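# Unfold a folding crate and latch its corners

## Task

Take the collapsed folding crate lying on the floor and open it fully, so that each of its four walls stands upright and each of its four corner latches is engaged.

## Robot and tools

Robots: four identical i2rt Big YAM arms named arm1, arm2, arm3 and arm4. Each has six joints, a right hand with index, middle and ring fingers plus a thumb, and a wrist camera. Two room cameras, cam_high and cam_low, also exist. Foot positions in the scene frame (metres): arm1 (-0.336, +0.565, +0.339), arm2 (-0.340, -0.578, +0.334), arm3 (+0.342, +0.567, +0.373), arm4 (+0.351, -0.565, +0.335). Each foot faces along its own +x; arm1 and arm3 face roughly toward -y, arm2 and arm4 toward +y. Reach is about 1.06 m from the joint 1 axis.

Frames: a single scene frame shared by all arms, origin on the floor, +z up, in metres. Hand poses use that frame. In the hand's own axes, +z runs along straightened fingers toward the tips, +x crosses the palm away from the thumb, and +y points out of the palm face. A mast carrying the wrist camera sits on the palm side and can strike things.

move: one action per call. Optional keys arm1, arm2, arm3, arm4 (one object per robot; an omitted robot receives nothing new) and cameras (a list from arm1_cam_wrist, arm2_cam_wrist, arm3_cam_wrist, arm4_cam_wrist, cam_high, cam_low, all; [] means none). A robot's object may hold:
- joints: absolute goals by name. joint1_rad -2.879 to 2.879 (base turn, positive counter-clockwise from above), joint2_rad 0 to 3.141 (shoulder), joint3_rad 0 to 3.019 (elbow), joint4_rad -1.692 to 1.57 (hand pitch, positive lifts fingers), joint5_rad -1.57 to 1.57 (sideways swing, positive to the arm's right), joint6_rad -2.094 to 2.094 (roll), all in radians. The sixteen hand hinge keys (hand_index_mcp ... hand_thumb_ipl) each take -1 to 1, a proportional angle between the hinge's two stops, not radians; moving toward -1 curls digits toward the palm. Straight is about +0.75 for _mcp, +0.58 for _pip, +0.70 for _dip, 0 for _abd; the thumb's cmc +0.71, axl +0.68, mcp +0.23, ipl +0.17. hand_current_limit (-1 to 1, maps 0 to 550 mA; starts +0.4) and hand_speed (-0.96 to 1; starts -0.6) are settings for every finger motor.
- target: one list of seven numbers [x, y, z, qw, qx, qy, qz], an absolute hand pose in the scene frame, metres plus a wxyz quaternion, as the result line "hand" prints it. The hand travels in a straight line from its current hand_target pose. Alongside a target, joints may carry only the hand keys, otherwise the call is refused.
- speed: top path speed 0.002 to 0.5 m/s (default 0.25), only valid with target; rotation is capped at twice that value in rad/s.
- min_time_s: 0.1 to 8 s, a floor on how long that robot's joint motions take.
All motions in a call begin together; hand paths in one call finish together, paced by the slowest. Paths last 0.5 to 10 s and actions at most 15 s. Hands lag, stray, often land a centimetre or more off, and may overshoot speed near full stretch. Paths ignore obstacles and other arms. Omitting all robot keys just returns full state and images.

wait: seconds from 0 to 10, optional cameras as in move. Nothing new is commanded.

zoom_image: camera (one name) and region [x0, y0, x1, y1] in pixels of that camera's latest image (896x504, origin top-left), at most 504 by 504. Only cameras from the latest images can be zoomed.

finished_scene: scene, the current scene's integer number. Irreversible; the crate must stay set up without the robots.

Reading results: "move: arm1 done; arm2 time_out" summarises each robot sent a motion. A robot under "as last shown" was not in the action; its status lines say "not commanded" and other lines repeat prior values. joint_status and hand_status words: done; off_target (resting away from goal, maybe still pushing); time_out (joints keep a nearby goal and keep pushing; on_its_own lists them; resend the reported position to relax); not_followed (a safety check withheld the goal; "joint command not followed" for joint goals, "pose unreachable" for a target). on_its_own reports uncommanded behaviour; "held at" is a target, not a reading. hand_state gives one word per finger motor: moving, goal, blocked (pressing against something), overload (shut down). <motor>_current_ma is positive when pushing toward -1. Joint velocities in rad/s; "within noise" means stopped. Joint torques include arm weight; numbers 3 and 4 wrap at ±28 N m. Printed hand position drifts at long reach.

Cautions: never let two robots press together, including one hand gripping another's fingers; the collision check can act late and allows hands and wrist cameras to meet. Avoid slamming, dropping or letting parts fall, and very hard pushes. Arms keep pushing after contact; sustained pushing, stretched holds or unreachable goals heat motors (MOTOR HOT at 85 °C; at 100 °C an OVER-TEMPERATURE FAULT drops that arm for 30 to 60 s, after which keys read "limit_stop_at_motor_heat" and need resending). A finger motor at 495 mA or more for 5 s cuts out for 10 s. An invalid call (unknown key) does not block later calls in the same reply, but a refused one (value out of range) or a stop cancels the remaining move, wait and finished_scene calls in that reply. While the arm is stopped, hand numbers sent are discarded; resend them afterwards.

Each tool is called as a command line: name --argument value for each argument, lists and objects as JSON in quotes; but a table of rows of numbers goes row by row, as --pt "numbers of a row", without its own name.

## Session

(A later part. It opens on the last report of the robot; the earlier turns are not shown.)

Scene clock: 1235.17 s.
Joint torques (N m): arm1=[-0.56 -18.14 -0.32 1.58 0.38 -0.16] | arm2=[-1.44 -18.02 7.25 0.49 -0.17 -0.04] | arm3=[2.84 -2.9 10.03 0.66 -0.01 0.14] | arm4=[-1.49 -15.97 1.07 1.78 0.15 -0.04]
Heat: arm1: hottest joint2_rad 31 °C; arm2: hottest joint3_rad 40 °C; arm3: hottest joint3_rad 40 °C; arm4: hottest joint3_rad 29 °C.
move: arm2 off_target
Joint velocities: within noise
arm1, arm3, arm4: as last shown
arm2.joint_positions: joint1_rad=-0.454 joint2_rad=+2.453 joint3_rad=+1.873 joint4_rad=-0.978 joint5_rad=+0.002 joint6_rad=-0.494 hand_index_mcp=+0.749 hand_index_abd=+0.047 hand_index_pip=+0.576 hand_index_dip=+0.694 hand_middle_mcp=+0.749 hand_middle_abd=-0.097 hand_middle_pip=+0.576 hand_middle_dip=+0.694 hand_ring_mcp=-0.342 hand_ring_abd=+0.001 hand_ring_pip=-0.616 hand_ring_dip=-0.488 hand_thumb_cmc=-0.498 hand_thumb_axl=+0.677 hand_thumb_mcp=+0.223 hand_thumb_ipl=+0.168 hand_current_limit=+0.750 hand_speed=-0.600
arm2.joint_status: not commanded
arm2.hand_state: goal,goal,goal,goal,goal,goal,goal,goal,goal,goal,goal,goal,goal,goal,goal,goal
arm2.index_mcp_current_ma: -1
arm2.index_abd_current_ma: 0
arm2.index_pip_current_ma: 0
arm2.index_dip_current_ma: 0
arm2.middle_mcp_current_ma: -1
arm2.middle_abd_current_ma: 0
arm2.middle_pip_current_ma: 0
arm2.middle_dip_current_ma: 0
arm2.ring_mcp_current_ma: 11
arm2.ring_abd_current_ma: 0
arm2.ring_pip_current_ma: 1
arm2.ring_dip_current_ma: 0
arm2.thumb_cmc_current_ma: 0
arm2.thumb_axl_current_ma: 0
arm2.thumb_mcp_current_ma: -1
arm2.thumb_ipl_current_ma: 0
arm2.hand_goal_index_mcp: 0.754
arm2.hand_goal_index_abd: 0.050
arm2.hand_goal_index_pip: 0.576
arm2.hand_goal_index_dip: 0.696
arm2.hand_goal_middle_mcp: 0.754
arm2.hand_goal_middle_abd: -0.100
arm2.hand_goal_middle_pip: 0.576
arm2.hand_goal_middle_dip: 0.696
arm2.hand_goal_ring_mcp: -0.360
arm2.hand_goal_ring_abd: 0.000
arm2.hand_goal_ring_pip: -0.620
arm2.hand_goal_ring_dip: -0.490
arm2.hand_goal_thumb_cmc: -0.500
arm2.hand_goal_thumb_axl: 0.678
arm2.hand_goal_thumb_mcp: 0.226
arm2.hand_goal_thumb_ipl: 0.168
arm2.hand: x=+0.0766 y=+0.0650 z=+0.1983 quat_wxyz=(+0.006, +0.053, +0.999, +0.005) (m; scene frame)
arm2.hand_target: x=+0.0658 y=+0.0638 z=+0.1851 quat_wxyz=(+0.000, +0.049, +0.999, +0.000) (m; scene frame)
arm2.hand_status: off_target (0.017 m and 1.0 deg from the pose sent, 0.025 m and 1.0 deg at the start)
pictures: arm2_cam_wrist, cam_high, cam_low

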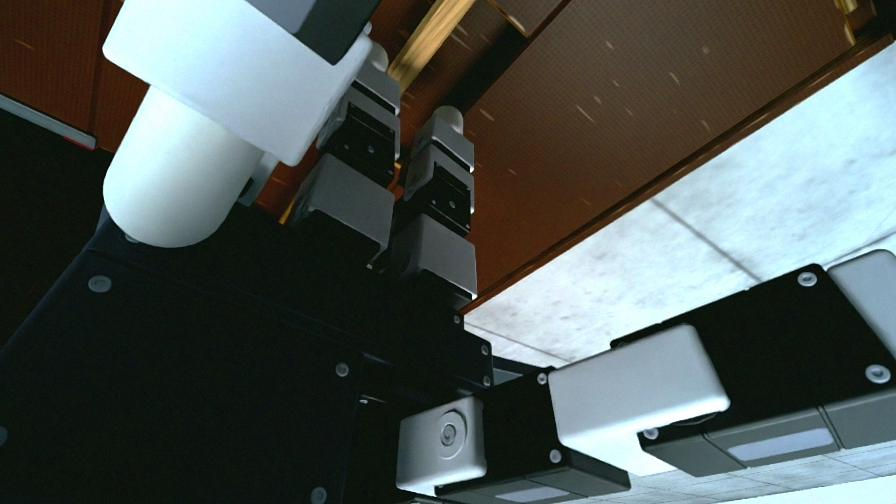

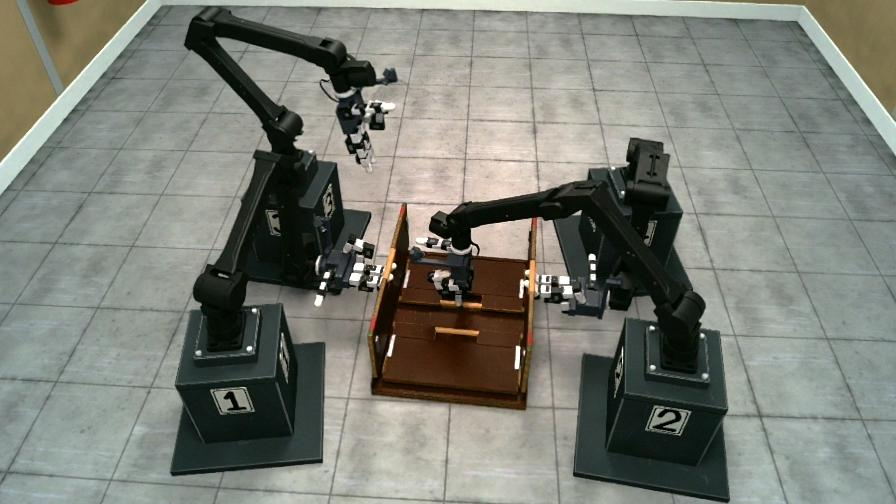

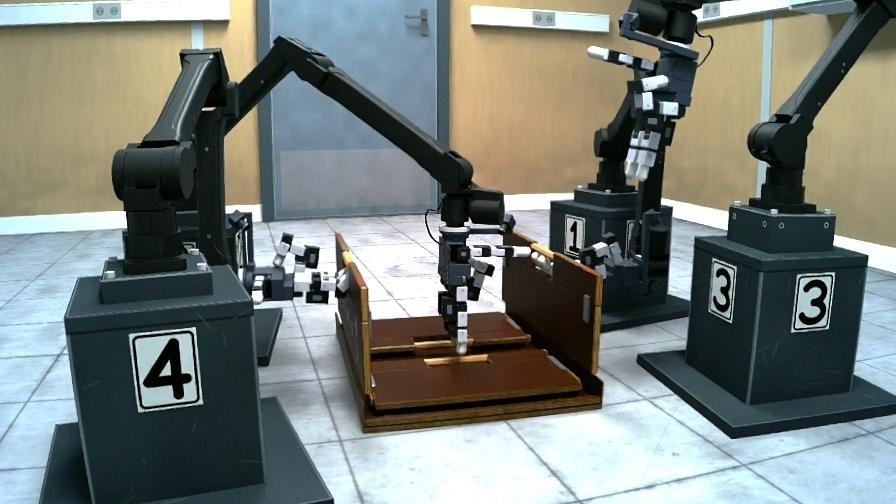

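move --arm2 '{"target": [0.058, 0.064, 0.180, 0.0, 0.0488, 0.9988, 0.0], "speed": 0.1, "joints": {"hand_index_abd": 0.0, "hand_middle_abd": -0.08}}' --cameras '["cam_low", "cam_high", "arm2_cam_wrist"]'

zoom_image --camera "arm2_cam_wrist" --region '[300, 0, 500, 160]'

zoom_image --camera "cam_low" --region '[400, 300, 520, 390]'

Scene clock: 1249.03 s.
Joint torques (N m): arm1=[-0.5 -18.2 -0.31 1.58 0.37 -0.16] | arm2=[-1.67 -18.08 7.12 0.47 -0.16 0.07] | arm3=[2.78 -2.84 10.02 0.66 0 0.14] | arm4=[-1.38 -16.09 1.05 1.81 0.15 -0.03]
Heat: arm1: hottest joint2_rad 32 °C; arm2: hottest joint3_rad 39 °C; arm3: hottest joint3_rad 40 °C; arm4: hottest joint3_rad 29 °C.
move: arm2 off_target
Joint velocities: within noise
arm1, arm3: as last shown
arm2.joint_positions: joint1_rad=-0.442 joint2_rad=+2.453 joint3_rad=+1.853 joint4_rad=-0.960 joint5_rad=+0.002 joint6_rad=-0.494 hand_index_mcp=+0.749 hand_index_abd=+0.003 hand_index_pip=+0.576 hand_index_dip=+0.694 hand_middle_mcp=+0.749 hand_middle_abd=-0.082 hand_middle_pip=+0.576 hand_middle_dip=+0.694 hand_ring_mcp=-0.342 hand_ring_abd=+0.001 hand_ring_pip=-0.616 hand_ring_dip=-0.488 hand_thumb_cmc=-0.498 hand_thumb_axl=+0.677 hand_thumb_mcp=+0.223 hand_thumb_ipl=+0.168 hand_current_limit=+0.750 hand_speed=-0.600
arm2.joint_status: all done
arm2.hand_state: goal,goal,goal,goal,goal,goal,goal,goal,goal,goal,goal,goal,goal,goal,goal,goal
arm2.index_mcp_current_ma: -1
arm2.index_abd_current_ma: 0
arm2.index_pip_current_ma: 0
arm2.index_dip_current_ma: 0
arm2.middle_mcp_current_ma: -1
arm2.middle_abd_current_ma: 0
arm2.middle_pip_current_ma: 0
arm2.middle_dip_current_ma: 0
arm2.ring_mcp_current_ma: 11
arm2.ring_abd_current_ma: 0
arm2.ring_pip_current_ma: 1
arm2.ring_dip_current_ma: 0
arm2.thumb_cmc_current_ma: 0
arm2.thumb_axl_current_ma: 0
arm2.thumb_mcp_current_ma: -1
arm2.thumb_ipl_current_ma: 0
arm2.hand_goal_index_mcp: 0.754
arm2.hand_goal_index_abd: 0.000
arm2.hand_goal_index_pip: 0.576
arm2.hand_goal_index_dip: 0.696
arm2.hand_goal_middle_mcp: 0.754
arm2.hand_goal_middle_abd: -0.080
arm2.hand_goal_middle_pip: 0.576
arm2.hand_goal_middle_dip: 0.696
arm2.hand_goal_ring_mcp: -0.360
arm2.hand_goal_ring_abd: 0.000
arm2.hand_goal_ring_pip: -0.620
arm2.hand_goal_ring_dip: -0.490
arm2.hand_goal_thumb_cmc: -0.500
arm2.hand_goal_thumb_axl: 0.678
arm2.hand_goal_thumb_mcp: 0.226
arm2.hand_goal_thumb_ipl: 0.168
arm2.hand: x=+0.0663 y=+0.0663 z=+0.1920 quat_wxyz=(+0.005, +0.047, +0.999, +0.005) (m; scene frame)
arm2.hand_target: x=+0.0579 y=+0.0638 z=+0.1801 quat_wxyz=(+0.000, +0.049, +0.999, +0.000) (m; scene frame)
arm2.hand_status: off_target (0.015 m and 0.9 deg from the pose sent, 0.026 m and 1.0 deg at the start)
arm4.joint_positions: joint1_rad=+1.244 joint2_rad=+2.613 joint3_rad=+0.931 joint4_rad=+1.550 joint5_rad=+1.458 joint6_rad=+0.120 hand_index_mcp=+0.795 hand_index_abd=+0.000 hand_index_pip=+0.606 hand_index_dip=-0.011 hand_middle_mcp=+0.765 hand_middle_abd=-0.001 hand_middle_pip=+0.612 hand_middle_dip=+0.048 hand_ring_mcp=-0.358 hand_ring_abd=+0.001 hand_ring_pip=-0.620 hand_ring_dip=-0.488 hand_thumb_cmc=+0.721 hand_thumb_axl=+0.677 hand_thumb_mcp=+0.224 hand_thumb_ipl=+0.168 hand_current_limit=+0.750 hand_speed=-0.600
arm4.joint_status: not commanded
arm4.hand_state: blocked,goal,blocked,blocked,goal,goal,blocked,blocked,goal,goal,goal,goal,goal,goal,goal,goal
arm4.index_mcp_current_ma: 38
arm4.index_abd_current_ma: 0
arm4.index_pip_current_ma: 19
arm4.index_dip_current_ma: 32
arm4.middle_mcp_current_ma: 4
arm4.middle_abd_current_ma: 0
arm4.middle_pip_current_ma: 27
arm4.middle_dip_current_ma: 46
arm4.ring_mcp_current_ma: 0
arm4.ring_abd_current_ma: 0
arm4.ring_pip_current_ma: 0
arm4.ring_dip_current_ma: 0
arm4.thumb_cmc_current_ma: 1
arm4.thumb_axl_current_ma: 0
arm4.thumb_mcp_current_ma: 0
arm4.thumb_ipl_current_ma: 0
arm4.hand_goal_index_mcp: 0.754
arm4.hand_goal_index_abd: 0.000
arm4.hand_goal_index_pip: 0.576
arm4.hand_goal_index_dip: -0.050
arm4.hand_goal_middle_mcp: 0.754
arm4.hand_goal_middle_abd: 0.000
arm4.hand_goal_middle_pip: 0.576
arm4.hand_goal_middle_dip: 0.000
arm4.hand_goal_ring_mcp: -0.360
arm4.hand_goal_ring_abd: 0.000
arm4.hand_goal_ring_pip: -0.620
arm4.hand_goal_ring_dip: -0.490
arm4.hand_goal_thumb_cmc: 0.714
arm4.hand_goal_thumb_axl: 0.678
arm4.hand_goal_thumb_mcp: 0.226
arm4.hand_goal_thumb_ipl: 0.168
arm4.hand: x=-0.0192 y=-0.3121 z=+0.2885 quat_wxyz=(+0.036, +0.023, +0.711, +0.702) (m; scene frame)
arm4.hand_target: x=-0.0159 y=-0.3052 z=+0.2860 quat_wxyz=(+0.035, +0.035, +0.710, +0.703) (m; scene frame)
arm4.hand_status: not commanded
pictures: arm2_cam_wrist, cam_high, cam_low

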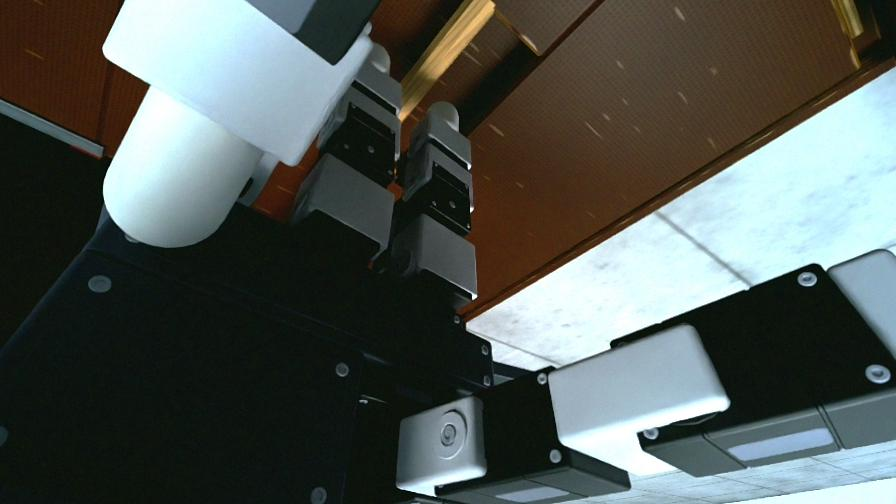

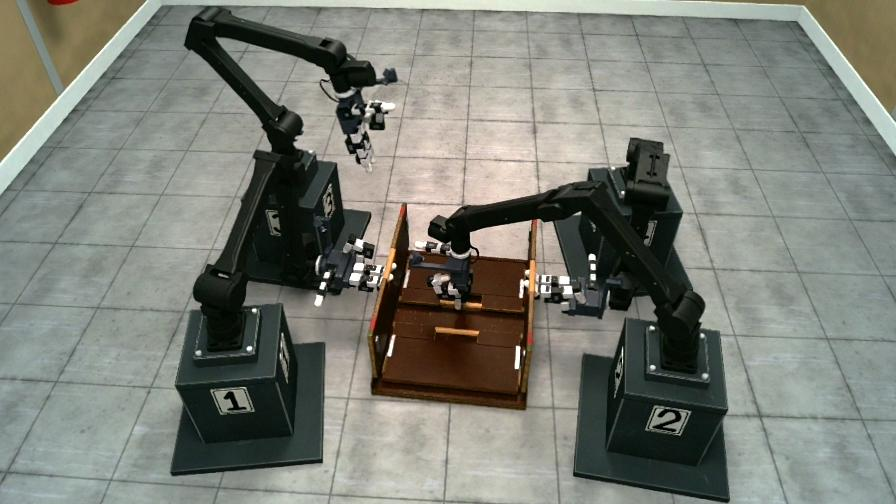

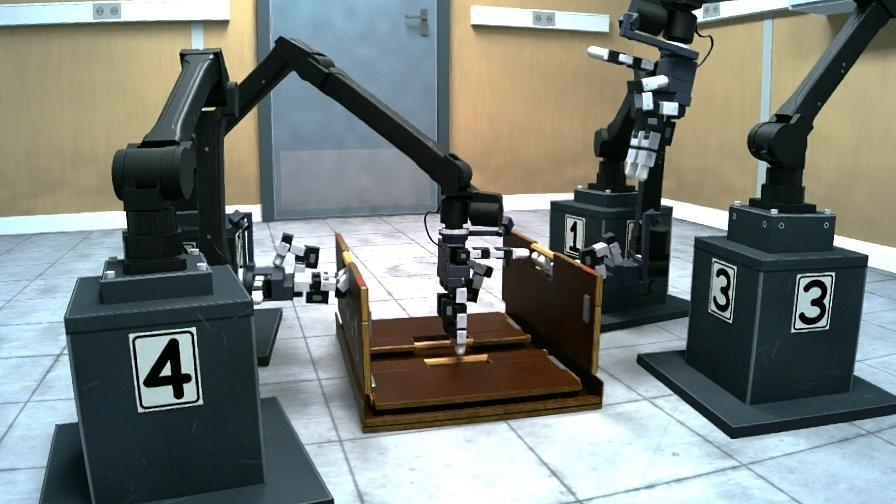

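Scaled by 2.520.

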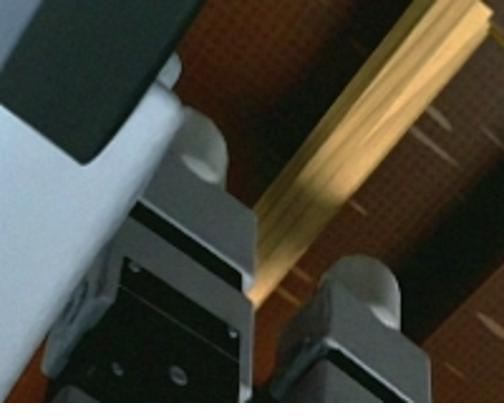

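Scaled by 4.200.

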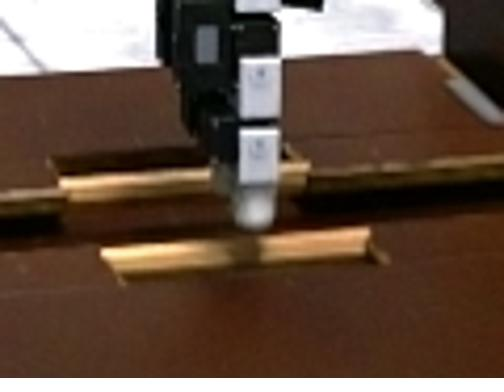

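move --arm2 '{"target": [0.060, 0.063, 0.160, 0.0, 0.0488, 0.9988, 0.0], "speed": 0.1}' --cameras '["cam_low", "cam_high", "arm2_cam_wrist"]'

zoom_image --camera "arm2_cam_wrist" --region '[300, 0, 500, 160]'

zoom_image --camera "cam_low" --region '[400, 300, 520, 390]'

Scene clock: 1253.60 s.
Joint torques (N m): arm1=[-0.5 -18.26 -0.31 1.62 0.37 -0.15] | arm2=[-1.9 -16.85 7.49 0.51 -0.16 0.05] | arm3=[2.84 -2.96 10.02 0.66 0 0.14] | arm4=[-1.44 -15.91 1.09 1.8 0.15 -0.03]
Heat: arm1: hottest joint2_rad 32 °C; arm2: hottest joint3_rad 38 °C; arm3: hottest joint3_rad 40 °C; arm4: hottest joint3_rad 29 °C.
move: arm2 off_target
Joint velocities: within noise
arm1, arm3, arm4: as last shown
arm2.joint_positions: joint1_rad=-0.442 joint2_rad=+2.468 joint3_rad=+1.853 joint4_rad=-0.932 joint5_rad=+0.002 joint6_rad=-0.494 hand_index_mcp=+0.749 hand_index_abd=+0.003 hand_index_pip=+0.576 hand_index_dip=+0.694 hand_middle_mcp=+0.749 hand_middle_abd=-0.082 hand_middle_pip=+0.576 hand_middle_dip=+0.694 hand_ring_mcp=-0.342 hand_ring_abd=+0.001 hand_ring_pip=-0.616 hand_ring_dip=-0.488 hand_thumb_cmc=-0.498 hand_thumb_axl=+0.677 hand_thumb_mcp=+0.223 hand_thumb_ipl=+0.168 hand_current_limit=+0.750 hand_speed=-0.600
arm2.joint_status: not commanded
arm2.hand_state: goal,goal,goal,goal,goal,goal,goal,goal,goal,goal,goal,goal,goal,goal,goal,goal
arm2.index_mcp_current_ma: -1
arm2.index_abd_current_ma: 0
arm2.index_pip_current_ma: 0
arm2.index_dip_current_ma: 0
arm2.middle_mcp_current_ma: -1
arm2.middle_abd_current_ma: 0
arm2.middle_pip_current_ma: 0
arm2.middle_dip_current_ma: 0
arm2.ring_mcp_current_ma: 11
arm2.ring_abd_current_ma: 0
arm2.ring_pip_current_ma: 1
arm2.ring_dip_current_ma: 0
arm2.thumb_cmc_current_ma: 0
arm2.thumb_axl_current_ma: 0
arm2.thumb_mcp_current_ma: -1
arm2.thumb_ipl_current_ma: 0
arm2.hand_goal_index_mcp: 0.754
arm2.hand_goal_index_abd: 0.000
arm2.hand_goal_index_pip: 0.576
arm2.hand_goal_index_dip: 0.696
arm2.hand_goal_middle_mcp: 0.754
arm2.hand_goal_middle_abd: -0.080
arm2.hand_goal_middle_pip: 0.576
arm2.hand_goal_middle_dip: 0.696
arm2.hand_goal_ring_mcp: -0.360
arm2.hand_goal_ring_abd: 0.000
arm2.hand_goal_ring_pip: -0.620
arm2.hand_goal_ring_dip: -0.490
arm2.hand_goal_thumb_cmc: -0.500
arm2.hand_goal_thumb_axl: 0.678
arm2.hand_goal_thumb_mcp: 0.226
arm2.hand_goal_thumb_ipl: 0.168
arm2.hand: x=+0.0678 y=+0.0685 z=+0.1834 quat_wxyz=(+0.008, +0.047, +0.999, +0.010) (m; scene frame)
arm2.hand_target: x=+0.0596 y=+0.0624 z=+0.1604 quat_wxyz=(+0.000, +0.049, +0.999, +0.000) (m; scene frame)
arm2.hand_status: off_target (0.025 m and 1.5 deg from the pose sent, 0.033 m and 0.9 deg at the start)
pictures: arm2_cam_wrist, cam_high, cam_low

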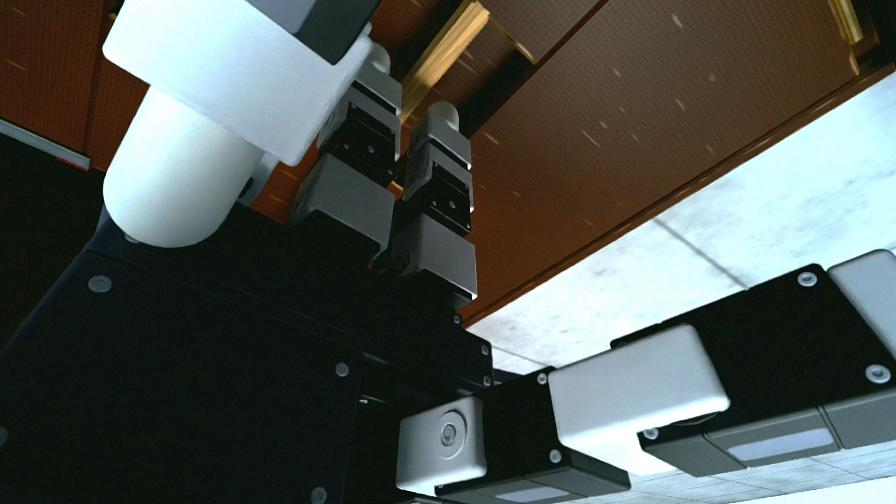

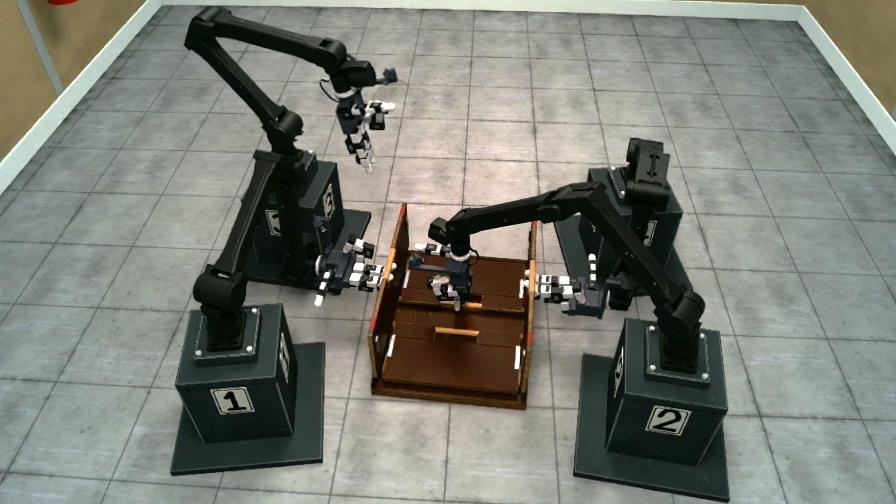

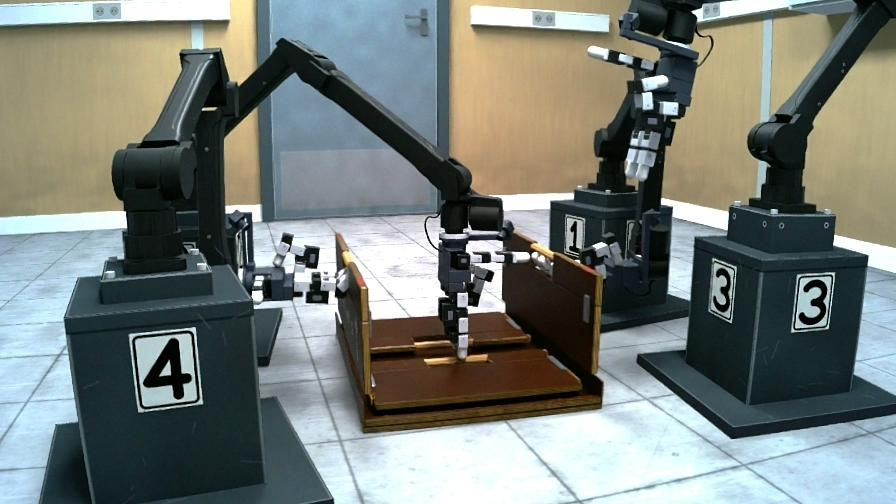

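Scaled by 2.520.

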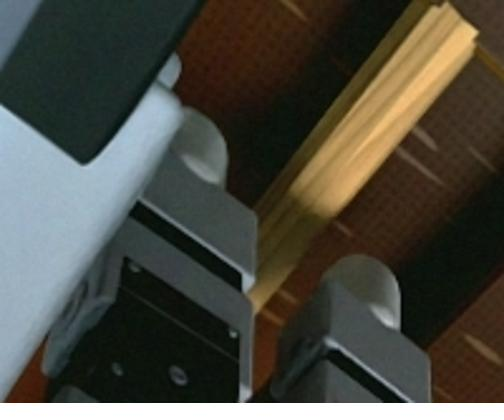

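Scaled by 4.200.

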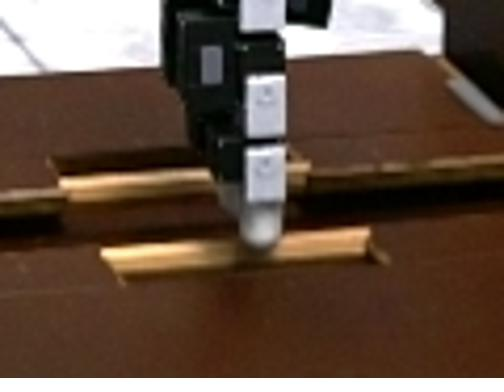

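move --arm2 '{"target": [0.060, 0.057, 0.145, 0.0, 0.0488, 0.9988, 0.0], "speed": 0.1}' --cameras '["cam_low", "cam_high", "arm2_cam_wrist"]'

zoom_image --camera "arm2_cam_wrist" --region '[300, 0, 500, 160]'

zoom_image --camera "cam_low" --region '[400, 300, 520, 390]'

zoom_image --camera "cam_high" --region '[420, 260, 500, 325]'

Scene clock: 1260.80 s.
Joint torques (N m): arm1=[-0.5 -18.2 -0.34 1.58 0.37 -0.16] | arm2=[-2.37 -16.85 7.1 0.53 -0.17 -0.01] | arm3=[2.78 -2.9 10.03 0.66 -0.01 0.14] | arm4=[-1.49 -15.91 1.09 1.78 0.15 -0.04]
Heat: arm1: hottest joint2_rad 32 °C; arm2: hottest joint3_rad 37 °C; arm3: hottest joint3_rad 40 °C; arm4: hottest joint3_rad 29 °C.
move: arm2 off_target
Joint velocities: within noise
arm1, arm3, arm4: as last shown
arm2.joint_positions: joint1_rad=-0.442 joint2_rad=+2.484 joint3_rad=+1.840 joint4_rad=-0.900 joint5_rad=+0.002 joint6_rad=-0.494 hand_index_mcp=+0.749 hand_index_abd=+0.003 hand_index_pip=+0.576 hand_index_dip=+0.694 hand_middle_mcp=+0.749 hand_middle_abd=-0.082 hand_middle_pip=+0.576 hand_middle_dip=+0.694 hand_ring_mcp=-0.342 hand_ring_abd=+0.001 hand_ring_pip=-0.616 hand_ring_dip=-0.488 hand_thumb_cmc=-0.498 hand_thumb_axl=+0.677 hand_thumb_mcp=+0.223 hand_thumb_ipl=+0.168 hand_current_limit=+0.750 hand_speed=-0.600
arm2.joint_status: not commanded
arm2.hand_state: goal,goal,goal,goal,goal,goal,goal,goal,goal,goal,goal,goal,goal,goal,goal,goal
arm2.index_mcp_current_ma: -1
arm2.index_abd_current_ma: 0
arm2.index_pip_current_ma: 0
arm2.index_dip_current_ma: 0
arm2.middle_mcp_current_ma: -1
arm2.middle_abd_current_ma: 0
arm2.middle_pip_current_ma: 0
arm2.middle_dip_current_ma: 0
arm2.ring_mcp_current_ma: 11
arm2.ring_abd_current_ma: 0
arm2.ring_pip_current_ma: 1
arm2.ring_dip_current_ma: 0
arm2.thumb_cmc_current_ma: 0
arm2.thumb_axl_current_ma: 0
arm2.thumb_mcp_current_ma: -1
arm2.thumb_ipl_current_ma: 0
arm2.hand_goal_index_mcp: 0.754
arm2.hand_goal_index_abd: 0.000
arm2.hand_goal_index_pip: 0.576
arm2.hand_goal_index_dip: 0.696
arm2.hand_goal_middle_mcp: 0.754
arm2.hand_goal_middle_abd: -0.080
arm2.hand_goal_middle_pip: 0.576
arm2.hand_goal_middle_dip: 0.696
arm2.hand_goal_ring_mcp: -0.360
arm2.hand_goal_ring_abd: 0.000
arm2.hand_goal_ring_pip: -0.620
arm2.hand_goal_ring_dip: -0.490
arm2.hand_goal_thumb_cmc: -0.500
arm2.hand_goal_thumb_axl: 0.678
arm2.hand_goal_thumb_mcp: 0.226
arm2.hand_goal_thumb_ipl: 0.168
arm2.hand: x=+0.0660 y=+0.0658 z=+0.1690 quat_wxyz=(+0.009, +0.047, +0.999, +0.011) (m; scene frame)
arm2.hand_target: x=+0.0596 y=+0.0565 z=+0.1456 quat_wxyz=(+0.000, +0.049, +0.999, +0.000) (m; scene frame)
arm2.hand_status: off_target (0.026 m and 1.7 deg from the pose sent, 0.041 m and 1.6 deg at the start)
pictures: arm2_cam_wrist, cam_high, cam_low

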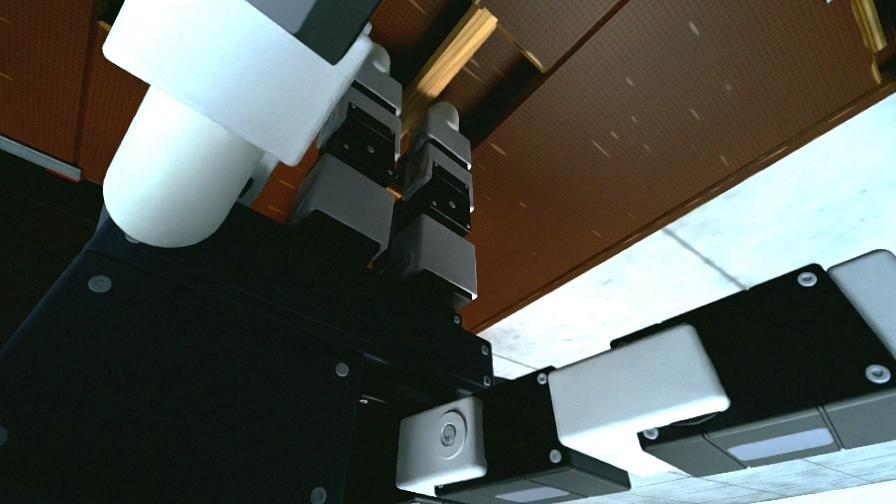

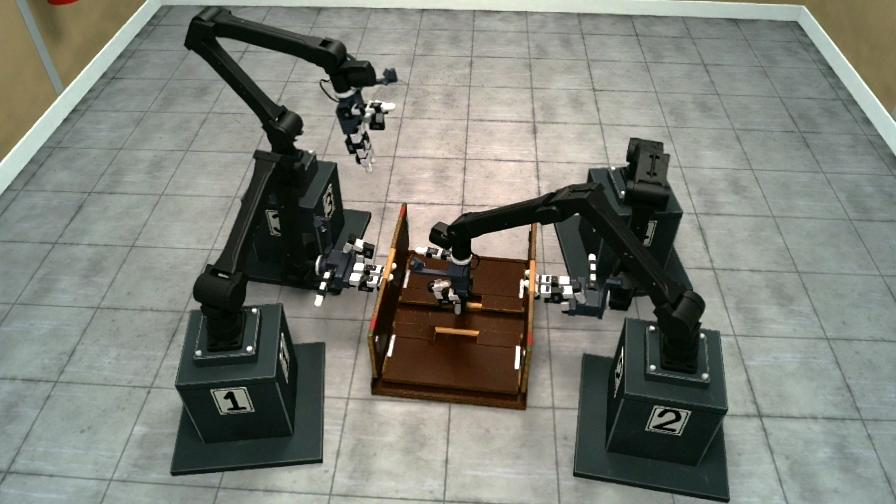

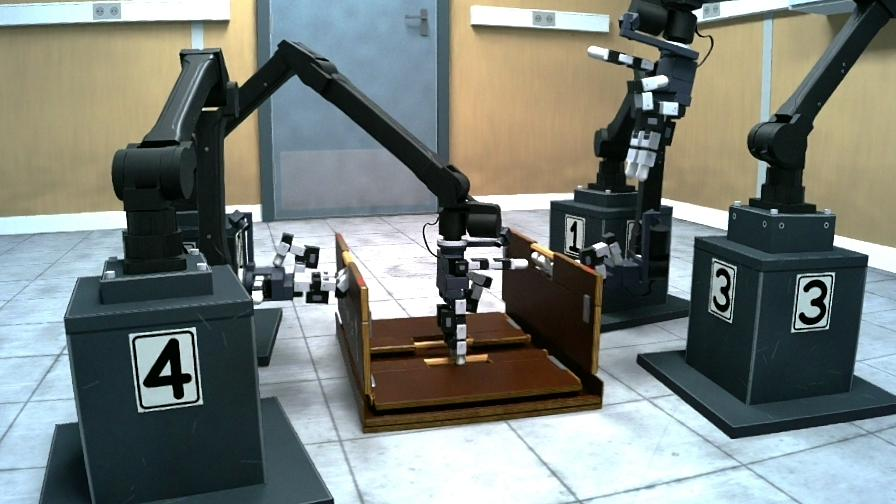

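Scaled by 2.520.

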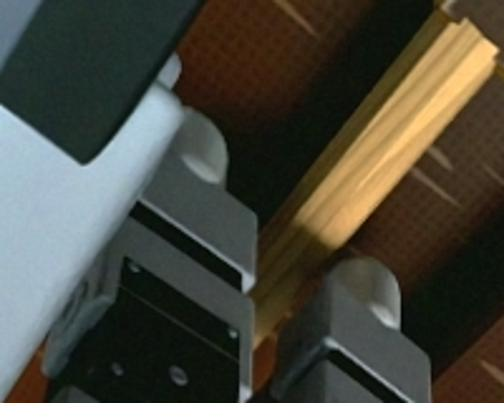

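Scaled by 4.200.

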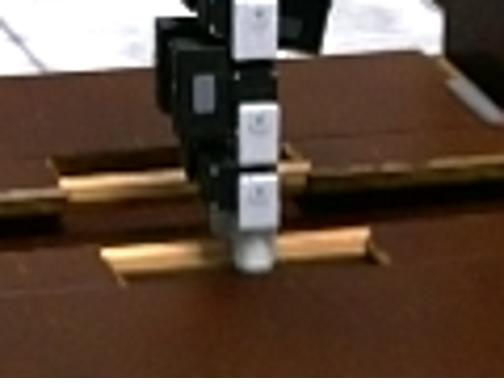

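Scaled by 6.300.

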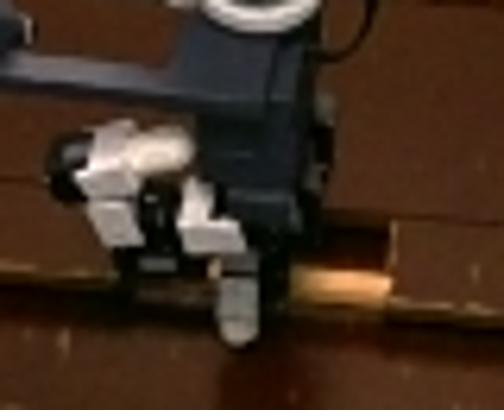

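move --arm2 '{"joints": {"hand_index_abd": -0.25, "hand_middle_abd": 0.3}}' --cameras '["arm2_cam_wrist"]'

zoom_image --camera "arm2_cam_wrist" --region '[300, 0, 500, 160]'

Scene clock: 1267.47 s.
Joint torques (N m): arm1=[-0.44 -18.26 -0.32 1.58 0.37 -0.16] | arm2=[-2.08 -16.85 7.13 0.29 -0.15 -0.02] | arm3=[2.73 -3.02 10.03 0.66 0 0.14] | arm4=[-1.55 -16.03 1.09 1.78 0.15 -0.03]
Heat: arm1: hottest joint2_rad 32 °C; arm2: hottest joint3_rad 37 °C; arm3: hottest joint3_rad 40 °C; arm4: hottest joint2_rad 28 °C.
move: arm2 off_target
Joint velocities: within noise
arm1, arm4: as last shown
arm2.joint_positions: joint1_rad=-0.445 joint2_rad=+2.484 joint3_rad=+1.840 joint4_rad=-0.894 joint5_rad=+0.001 joint6_rad=-0.494 hand_index_mcp=+0.750 hand_index_abd=-0.071 hand_index_pip=+0.575 hand_index_dip=+0.694 hand_middle_mcp=+0.750 hand_middle_abd=+0.061 hand_middle_pip=+0.575 hand_middle_dip=+0.694 hand_ring_mcp=-0.342 hand_ring_abd=+0.001 hand_ring_pip=-0.616 hand_ring_dip=-0.488 hand_thumb_cmc=-0.498 hand_thumb_axl=+0.677 hand_thumb_mcp=+0.223 hand_thumb_ipl=+0.168 hand_current_limit=+0.750 hand_speed=-0.600
arm2.joint_status: hand_index_abd off_target (ended at -0.071, target -0.250); hand_middle_abd off_target (ended at +0.061, target +0.300)
arm2.hand_state: goal,blocked,goal,goal,goal,blocked,goal,goal,goal,goal,goal,goal,goal,goal,goal,goal
arm2.index_mcp_current_ma: -1
arm2.index_abd_current_ma: 430
arm2.index_pip_current_ma: 0
arm2.index_dip_current_ma: 0
arm2.middle_mcp_current_ma: -1
arm2.middle_abd_current_ma: -481
arm2.middle_pip_current_ma: 0
arm2.middle_dip_current_ma: 0
arm2.ring_mcp_current_ma: 11
arm2.ring_abd_current_ma: 0
arm2.ring_pip_current_ma: 1
arm2.ring_dip_current_ma: 0
arm2.thumb_cmc_current_ma: 0
arm2.thumb_axl_current_ma: 0
arm2.thumb_mcp_current_ma: -1
arm2.thumb_ipl_current_ma: 0
arm2.hand_goal_index_mcp: 0.754
arm2.hand_goal_index_abd: -0.250
arm2.hand_goal_index_pip: 0.576
arm2.hand_goal_index_dip: 0.696
arm2.hand_goal_middle_mcp: 0.754
arm2.hand_goal_middle_abd: 0.300
arm2.hand_goal_middle_pip: 0.576
arm2.hand_goal_middle_dip: 0.696
arm2.hand_goal_ring_mcp: -0.360
arm2.hand_goal_ring_abd: 0.000
arm2.hand_goal_ring_pip: -0.620
arm2.hand_goal_ring_dip: -0.490
arm2.hand_goal_thumb_cmc: -0.500
arm2.hand_goal_thumb_axl: 0.678
arm2.hand_goal_thumb_mcp: 0.226
arm2.hand_goal_thumb_ipl: 0.168
arm2.hand: x=+0.0688 y=+0.0659 z=+0.1696 quat_wxyz=(+0.010, +0.049, +0.999, +0.014) (m; scene frame)
arm2.hand_target: x=+0.0598 y=+0.0565 z=+0.1456 quat_wxyz=(+0.000, +0.049, +0.999, +0.000) (m; scene frame)
arm2.hand_status: not commanded
arm3.joint_positions: joint1_rad=-0.092 joint2_rad=+0.887 joint3_rad=+0.765 joint4_rad=-1.197 joint5_rad=-0.026 joint6_rad=-0.119 hand_index_mcp=+0.755 hand_index_abd=+0.002 hand_index_pip=+0.574 hand_index_dip=+0.693 hand_middle_mcp=+0.755 hand_middle_abd=+0.002 hand_middle_pip=+0.574 hand_middle_dip=+0.693 hand_ring_mcp=-0.342 hand_ring_abd=+0.000 hand_ring_pip=-0.618 hand_ring_dip=-0.487 hand_thumb_cmc=-0.498 hand_thumb_axl=+0.677 hand_thumb_mcp=+0.223 hand_thumb_ipl=+0.168 hand_current_limit=+0.750 hand_speed=-0.600
arm3.joint_status: not commanded
arm3.hand_state: goal,goal,goal,goal,goal,goal,goal,goal,goal,goal,goal,goal,goal,goal,goal,goal
arm3.index_mcp_current_ma: 0
arm3.index_abd_current_ma: 0
arm3.index_pip_current_ma: 0
arm3.index_dip_current_ma: 0
arm3.middle_mcp_current_ma: 0
arm3.middle_abd_current_ma: 0
arm3.middle_pip_current_ma: 0
arm3.middle_dip_current_ma: 0
arm3.ring_mcp_current_ma: 11
arm3.ring_abd_current_ma: 0
arm3.ring_pip_current_ma: 0
arm3.ring_dip_current_ma: 0
arm3.thumb_cmc_current_ma: 0
arm3.thumb_axl_current_ma: 0
arm3.thumb_mcp_current_ma: -1
arm3.thumb_ipl_current_ma: 0
arm3.hand_goal_index_mcp: 0.754
arm3.hand_goal_index_abd: 0.000
arm3.hand_goal_index_pip: 0.576
arm3.hand_goal_index_dip: 0.696
arm3.hand_goal_middle_mcp: 0.754
arm3.hand_goal_middle_abd: 0.000
arm3.hand_goal_middle_pip: 0.576
arm3.hand_goal_middle_dip: 0.696
arm3.hand_goal_ring_mcp: -0.360
arm3.hand_goal_ring_abd: 0.000
arm3.hand_goal_ring_pip: -0.620
arm3.hand_goal_ring_dip: -0.490
arm3.hand_goal_thumb_cmc: -0.500
arm3.hand_goal_thumb_axl: 0.678
arm3.hand_goal_thumb_mcp: 0.226
arm3.hand_goal_thumb_ipl: 0.168
arm3.hand: x=+0.2567 y=+0.2191 z=+0.5784 quat_wxyz=(+0.131, +0.990, -0.047, -0.007) (m; scene frame)
arm3.hand_target: x=+0.2599 y=+0.2200 z=+0.5801 quat_wxyz=(+0.131, +0.990, -0.048, -0.006) (m; scene frame)
arm3.hand_status: not commanded
pictures: arm2_cam_wrist

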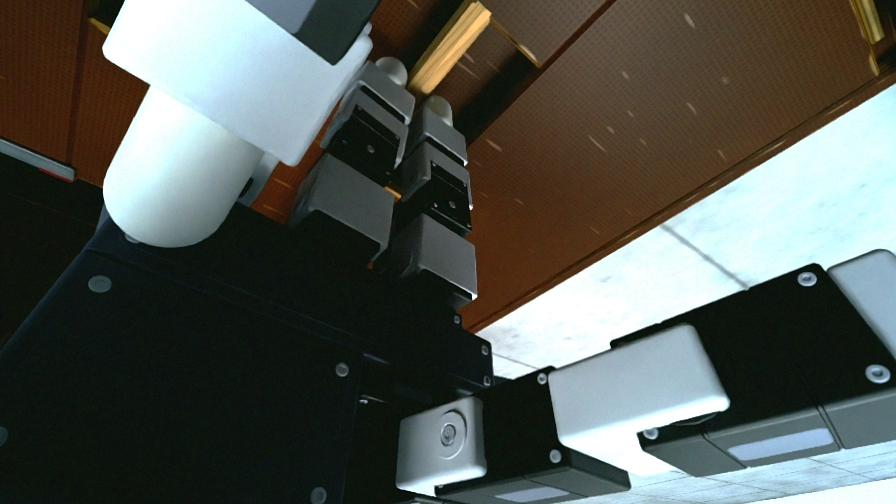

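Scaled by 2.520.

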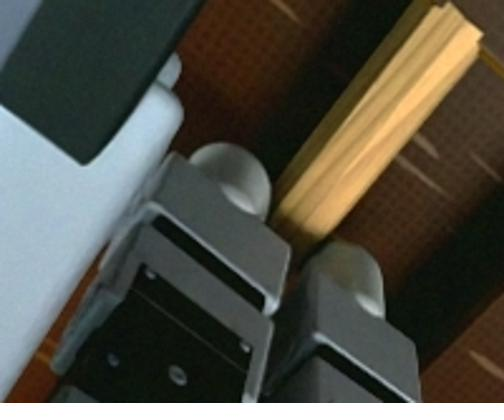

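move --arm2 '{"target": [0.070, 0.066, 0.215, 0.0, 0.0488, 0.9988, 0.0], "speed": 0.05}' --cameras '["arm2_cam_wrist", "cam_low"]'

zoom_image --camera "arm2_cam_wrist" --region '[300, 0, 500, 160]'

zoom_image --camera "cam_low" --region '[340, 270, 600, 430]'

Scene clock: 1285.70 s.
Joint torques (N m): arm1=[-0.5 -18.2 -0.31 1.59 0.38 -0.16] | arm2=[-2.37 -19.43 10.62 -0.36 -0.17 -0.08] | arm3=[2.84 -2.96 10.02 0.65 0 0.14] | arm4=[-1.38 -15.97 1.06 1.78 0.15 -0.03]
Heat: arm1: hottest joint2_rad 32 °C; arm2: hottest joint3_rad 36 °C; arm3: hottest joint3_rad 40 °C; arm4: hottest joint2_rad 28 °C.
move: arm2 off_target
Joint velocities: within noise
arm1, arm3, arm4: as last shown
arm2.joint_positions: joint1_rad=-0.446 joint2_rad=+2.437 joint3_rad=+1.840 joint4_rad=-1.013 joint5_rad=+0.002 joint6_rad=-0.494 hand_index_mcp=+0.746 hand_index_abd=-0.072 hand_index_pip=+0.572 hand_index_dip=+0.693 hand_middle_mcp=+0.750 hand_middle_abd=+0.139 hand_middle_pip=+0.573 hand_middle_dip=+0.693 hand_ring_mcp=-0.342 hand_ring_abd=+0.001 hand_ring_pip=-0.617 hand_ring_dip=-0.488 hand_thumb_cmc=-0.498 hand_thumb_axl=+0.677 hand_thumb_mcp=+0.223 hand_thumb_ipl=+0.168 hand_current_limit=+0.750 hand_speed=-0.600
arm2.joint_status: not commanded
arm2.hand_state: goal,blocked,goal,goal,goal,blocked,goal,goal,goal,goal,goal,goal,goal,goal,goal,goal
arm2.index_mcp_current_ma: -3
arm2.index_abd_current_ma: 423
arm2.index_pip_current_ma: -1
arm2.index_dip_current_ma: -1
arm2.middle_mcp_current_ma: -1
arm2.middle_abd_current_ma: -355
arm2.middle_pip_current_ma: 0
arm2.middle_dip_current_ma: 0
arm2.ring_mcp_current_ma: 11
arm2.ring_abd_current_ma: 0
arm2.ring_pip_current_ma: 1
arm2.ring_dip_current_ma: 0
arm2.thumb_cmc_current_ma: 0
arm2.thumb_axl_current_ma: 0
arm2.thumb_mcp_current_ma: -1
arm2.thumb_ipl_current_ma: 0
arm2.hand_goal_index_mcp: 0.754
arm2.hand_goal_index_abd: -0.250
arm2.hand_goal_index_pip: 0.576
arm2.hand_goal_index_dip: 0.696
arm2.hand_goal_middle_mcp: 0.754
arm2.hand_goal_middle_abd: 0.300
arm2.hand_goal_middle_pip: 0.576
arm2.hand_goal_middle_dip: 0.696
arm2.hand_goal_ring_mcp: -0.360
arm2.hand_goal_ring_abd: 0.000
arm2.hand_goal_ring_pip: -0.620
arm2.hand_goal_ring_dip: -0.490
arm2.hand_goal_thumb_cmc: -0.500
arm2.hand_goal_thumb_axl: 0.678
arm2.hand_goal_thumb_mcp: 0.226
arm2.hand_goal_thumb_ipl: 0.168
arm2.on_its_own: hand_middle_abd moved +0.078 toward your old target +0.300
arm2.hand: x=+0.0608 y=+0.0519 z=+0.1941 quat_wxyz=(-0.008, +0.049, +0.999, -0.017) (m; scene frame)
arm2.hand_target: x=+0.0695 y=+0.0655 z=+0.2153 quat_wxyz=(+0.000, +0.049, +0.999, +0.000) (m; scene frame)
arm2.hand_status: off_target (0.027 m and 2.1 deg from the pose sent, 0.046 m and 2.0 deg at the start)
pictures: arm2_cam_wrist, cam_low

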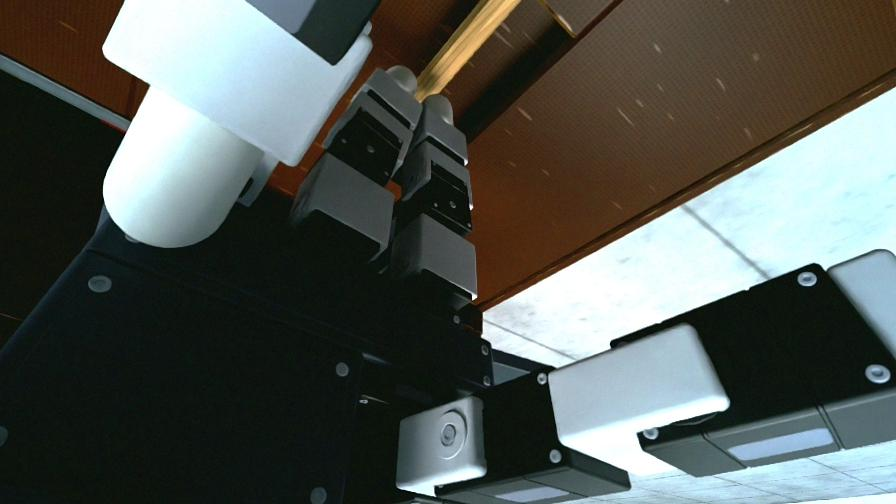

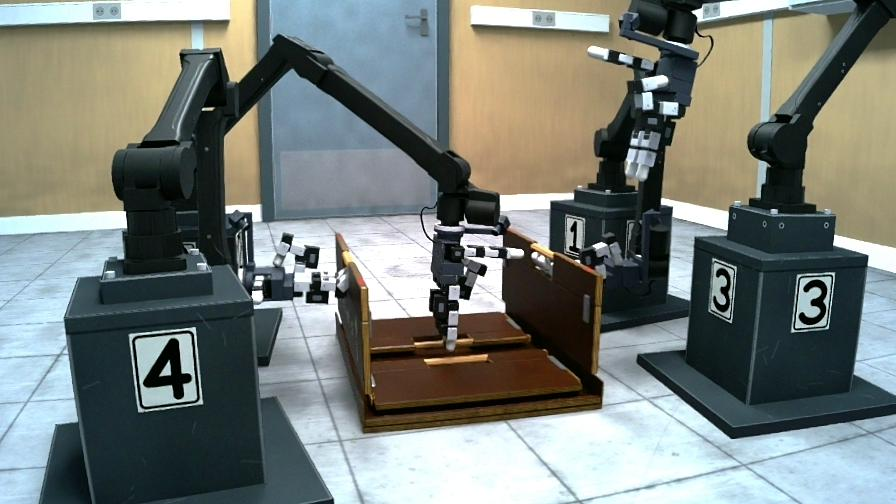

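Scaled by 2.520.

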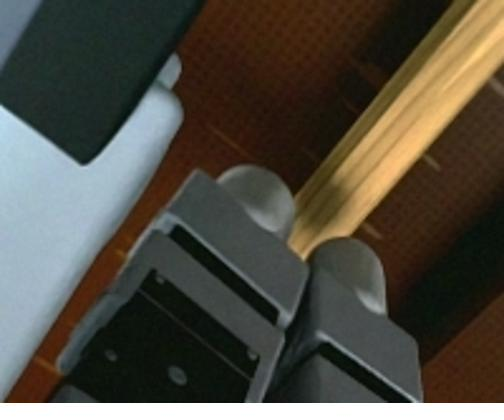

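Scaled by 1.938.

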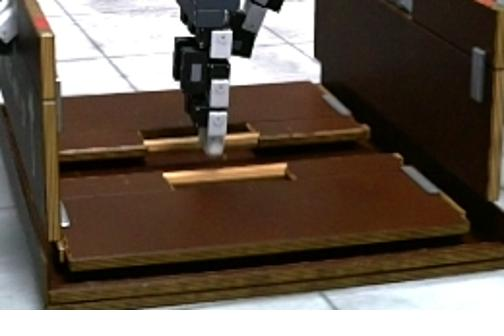

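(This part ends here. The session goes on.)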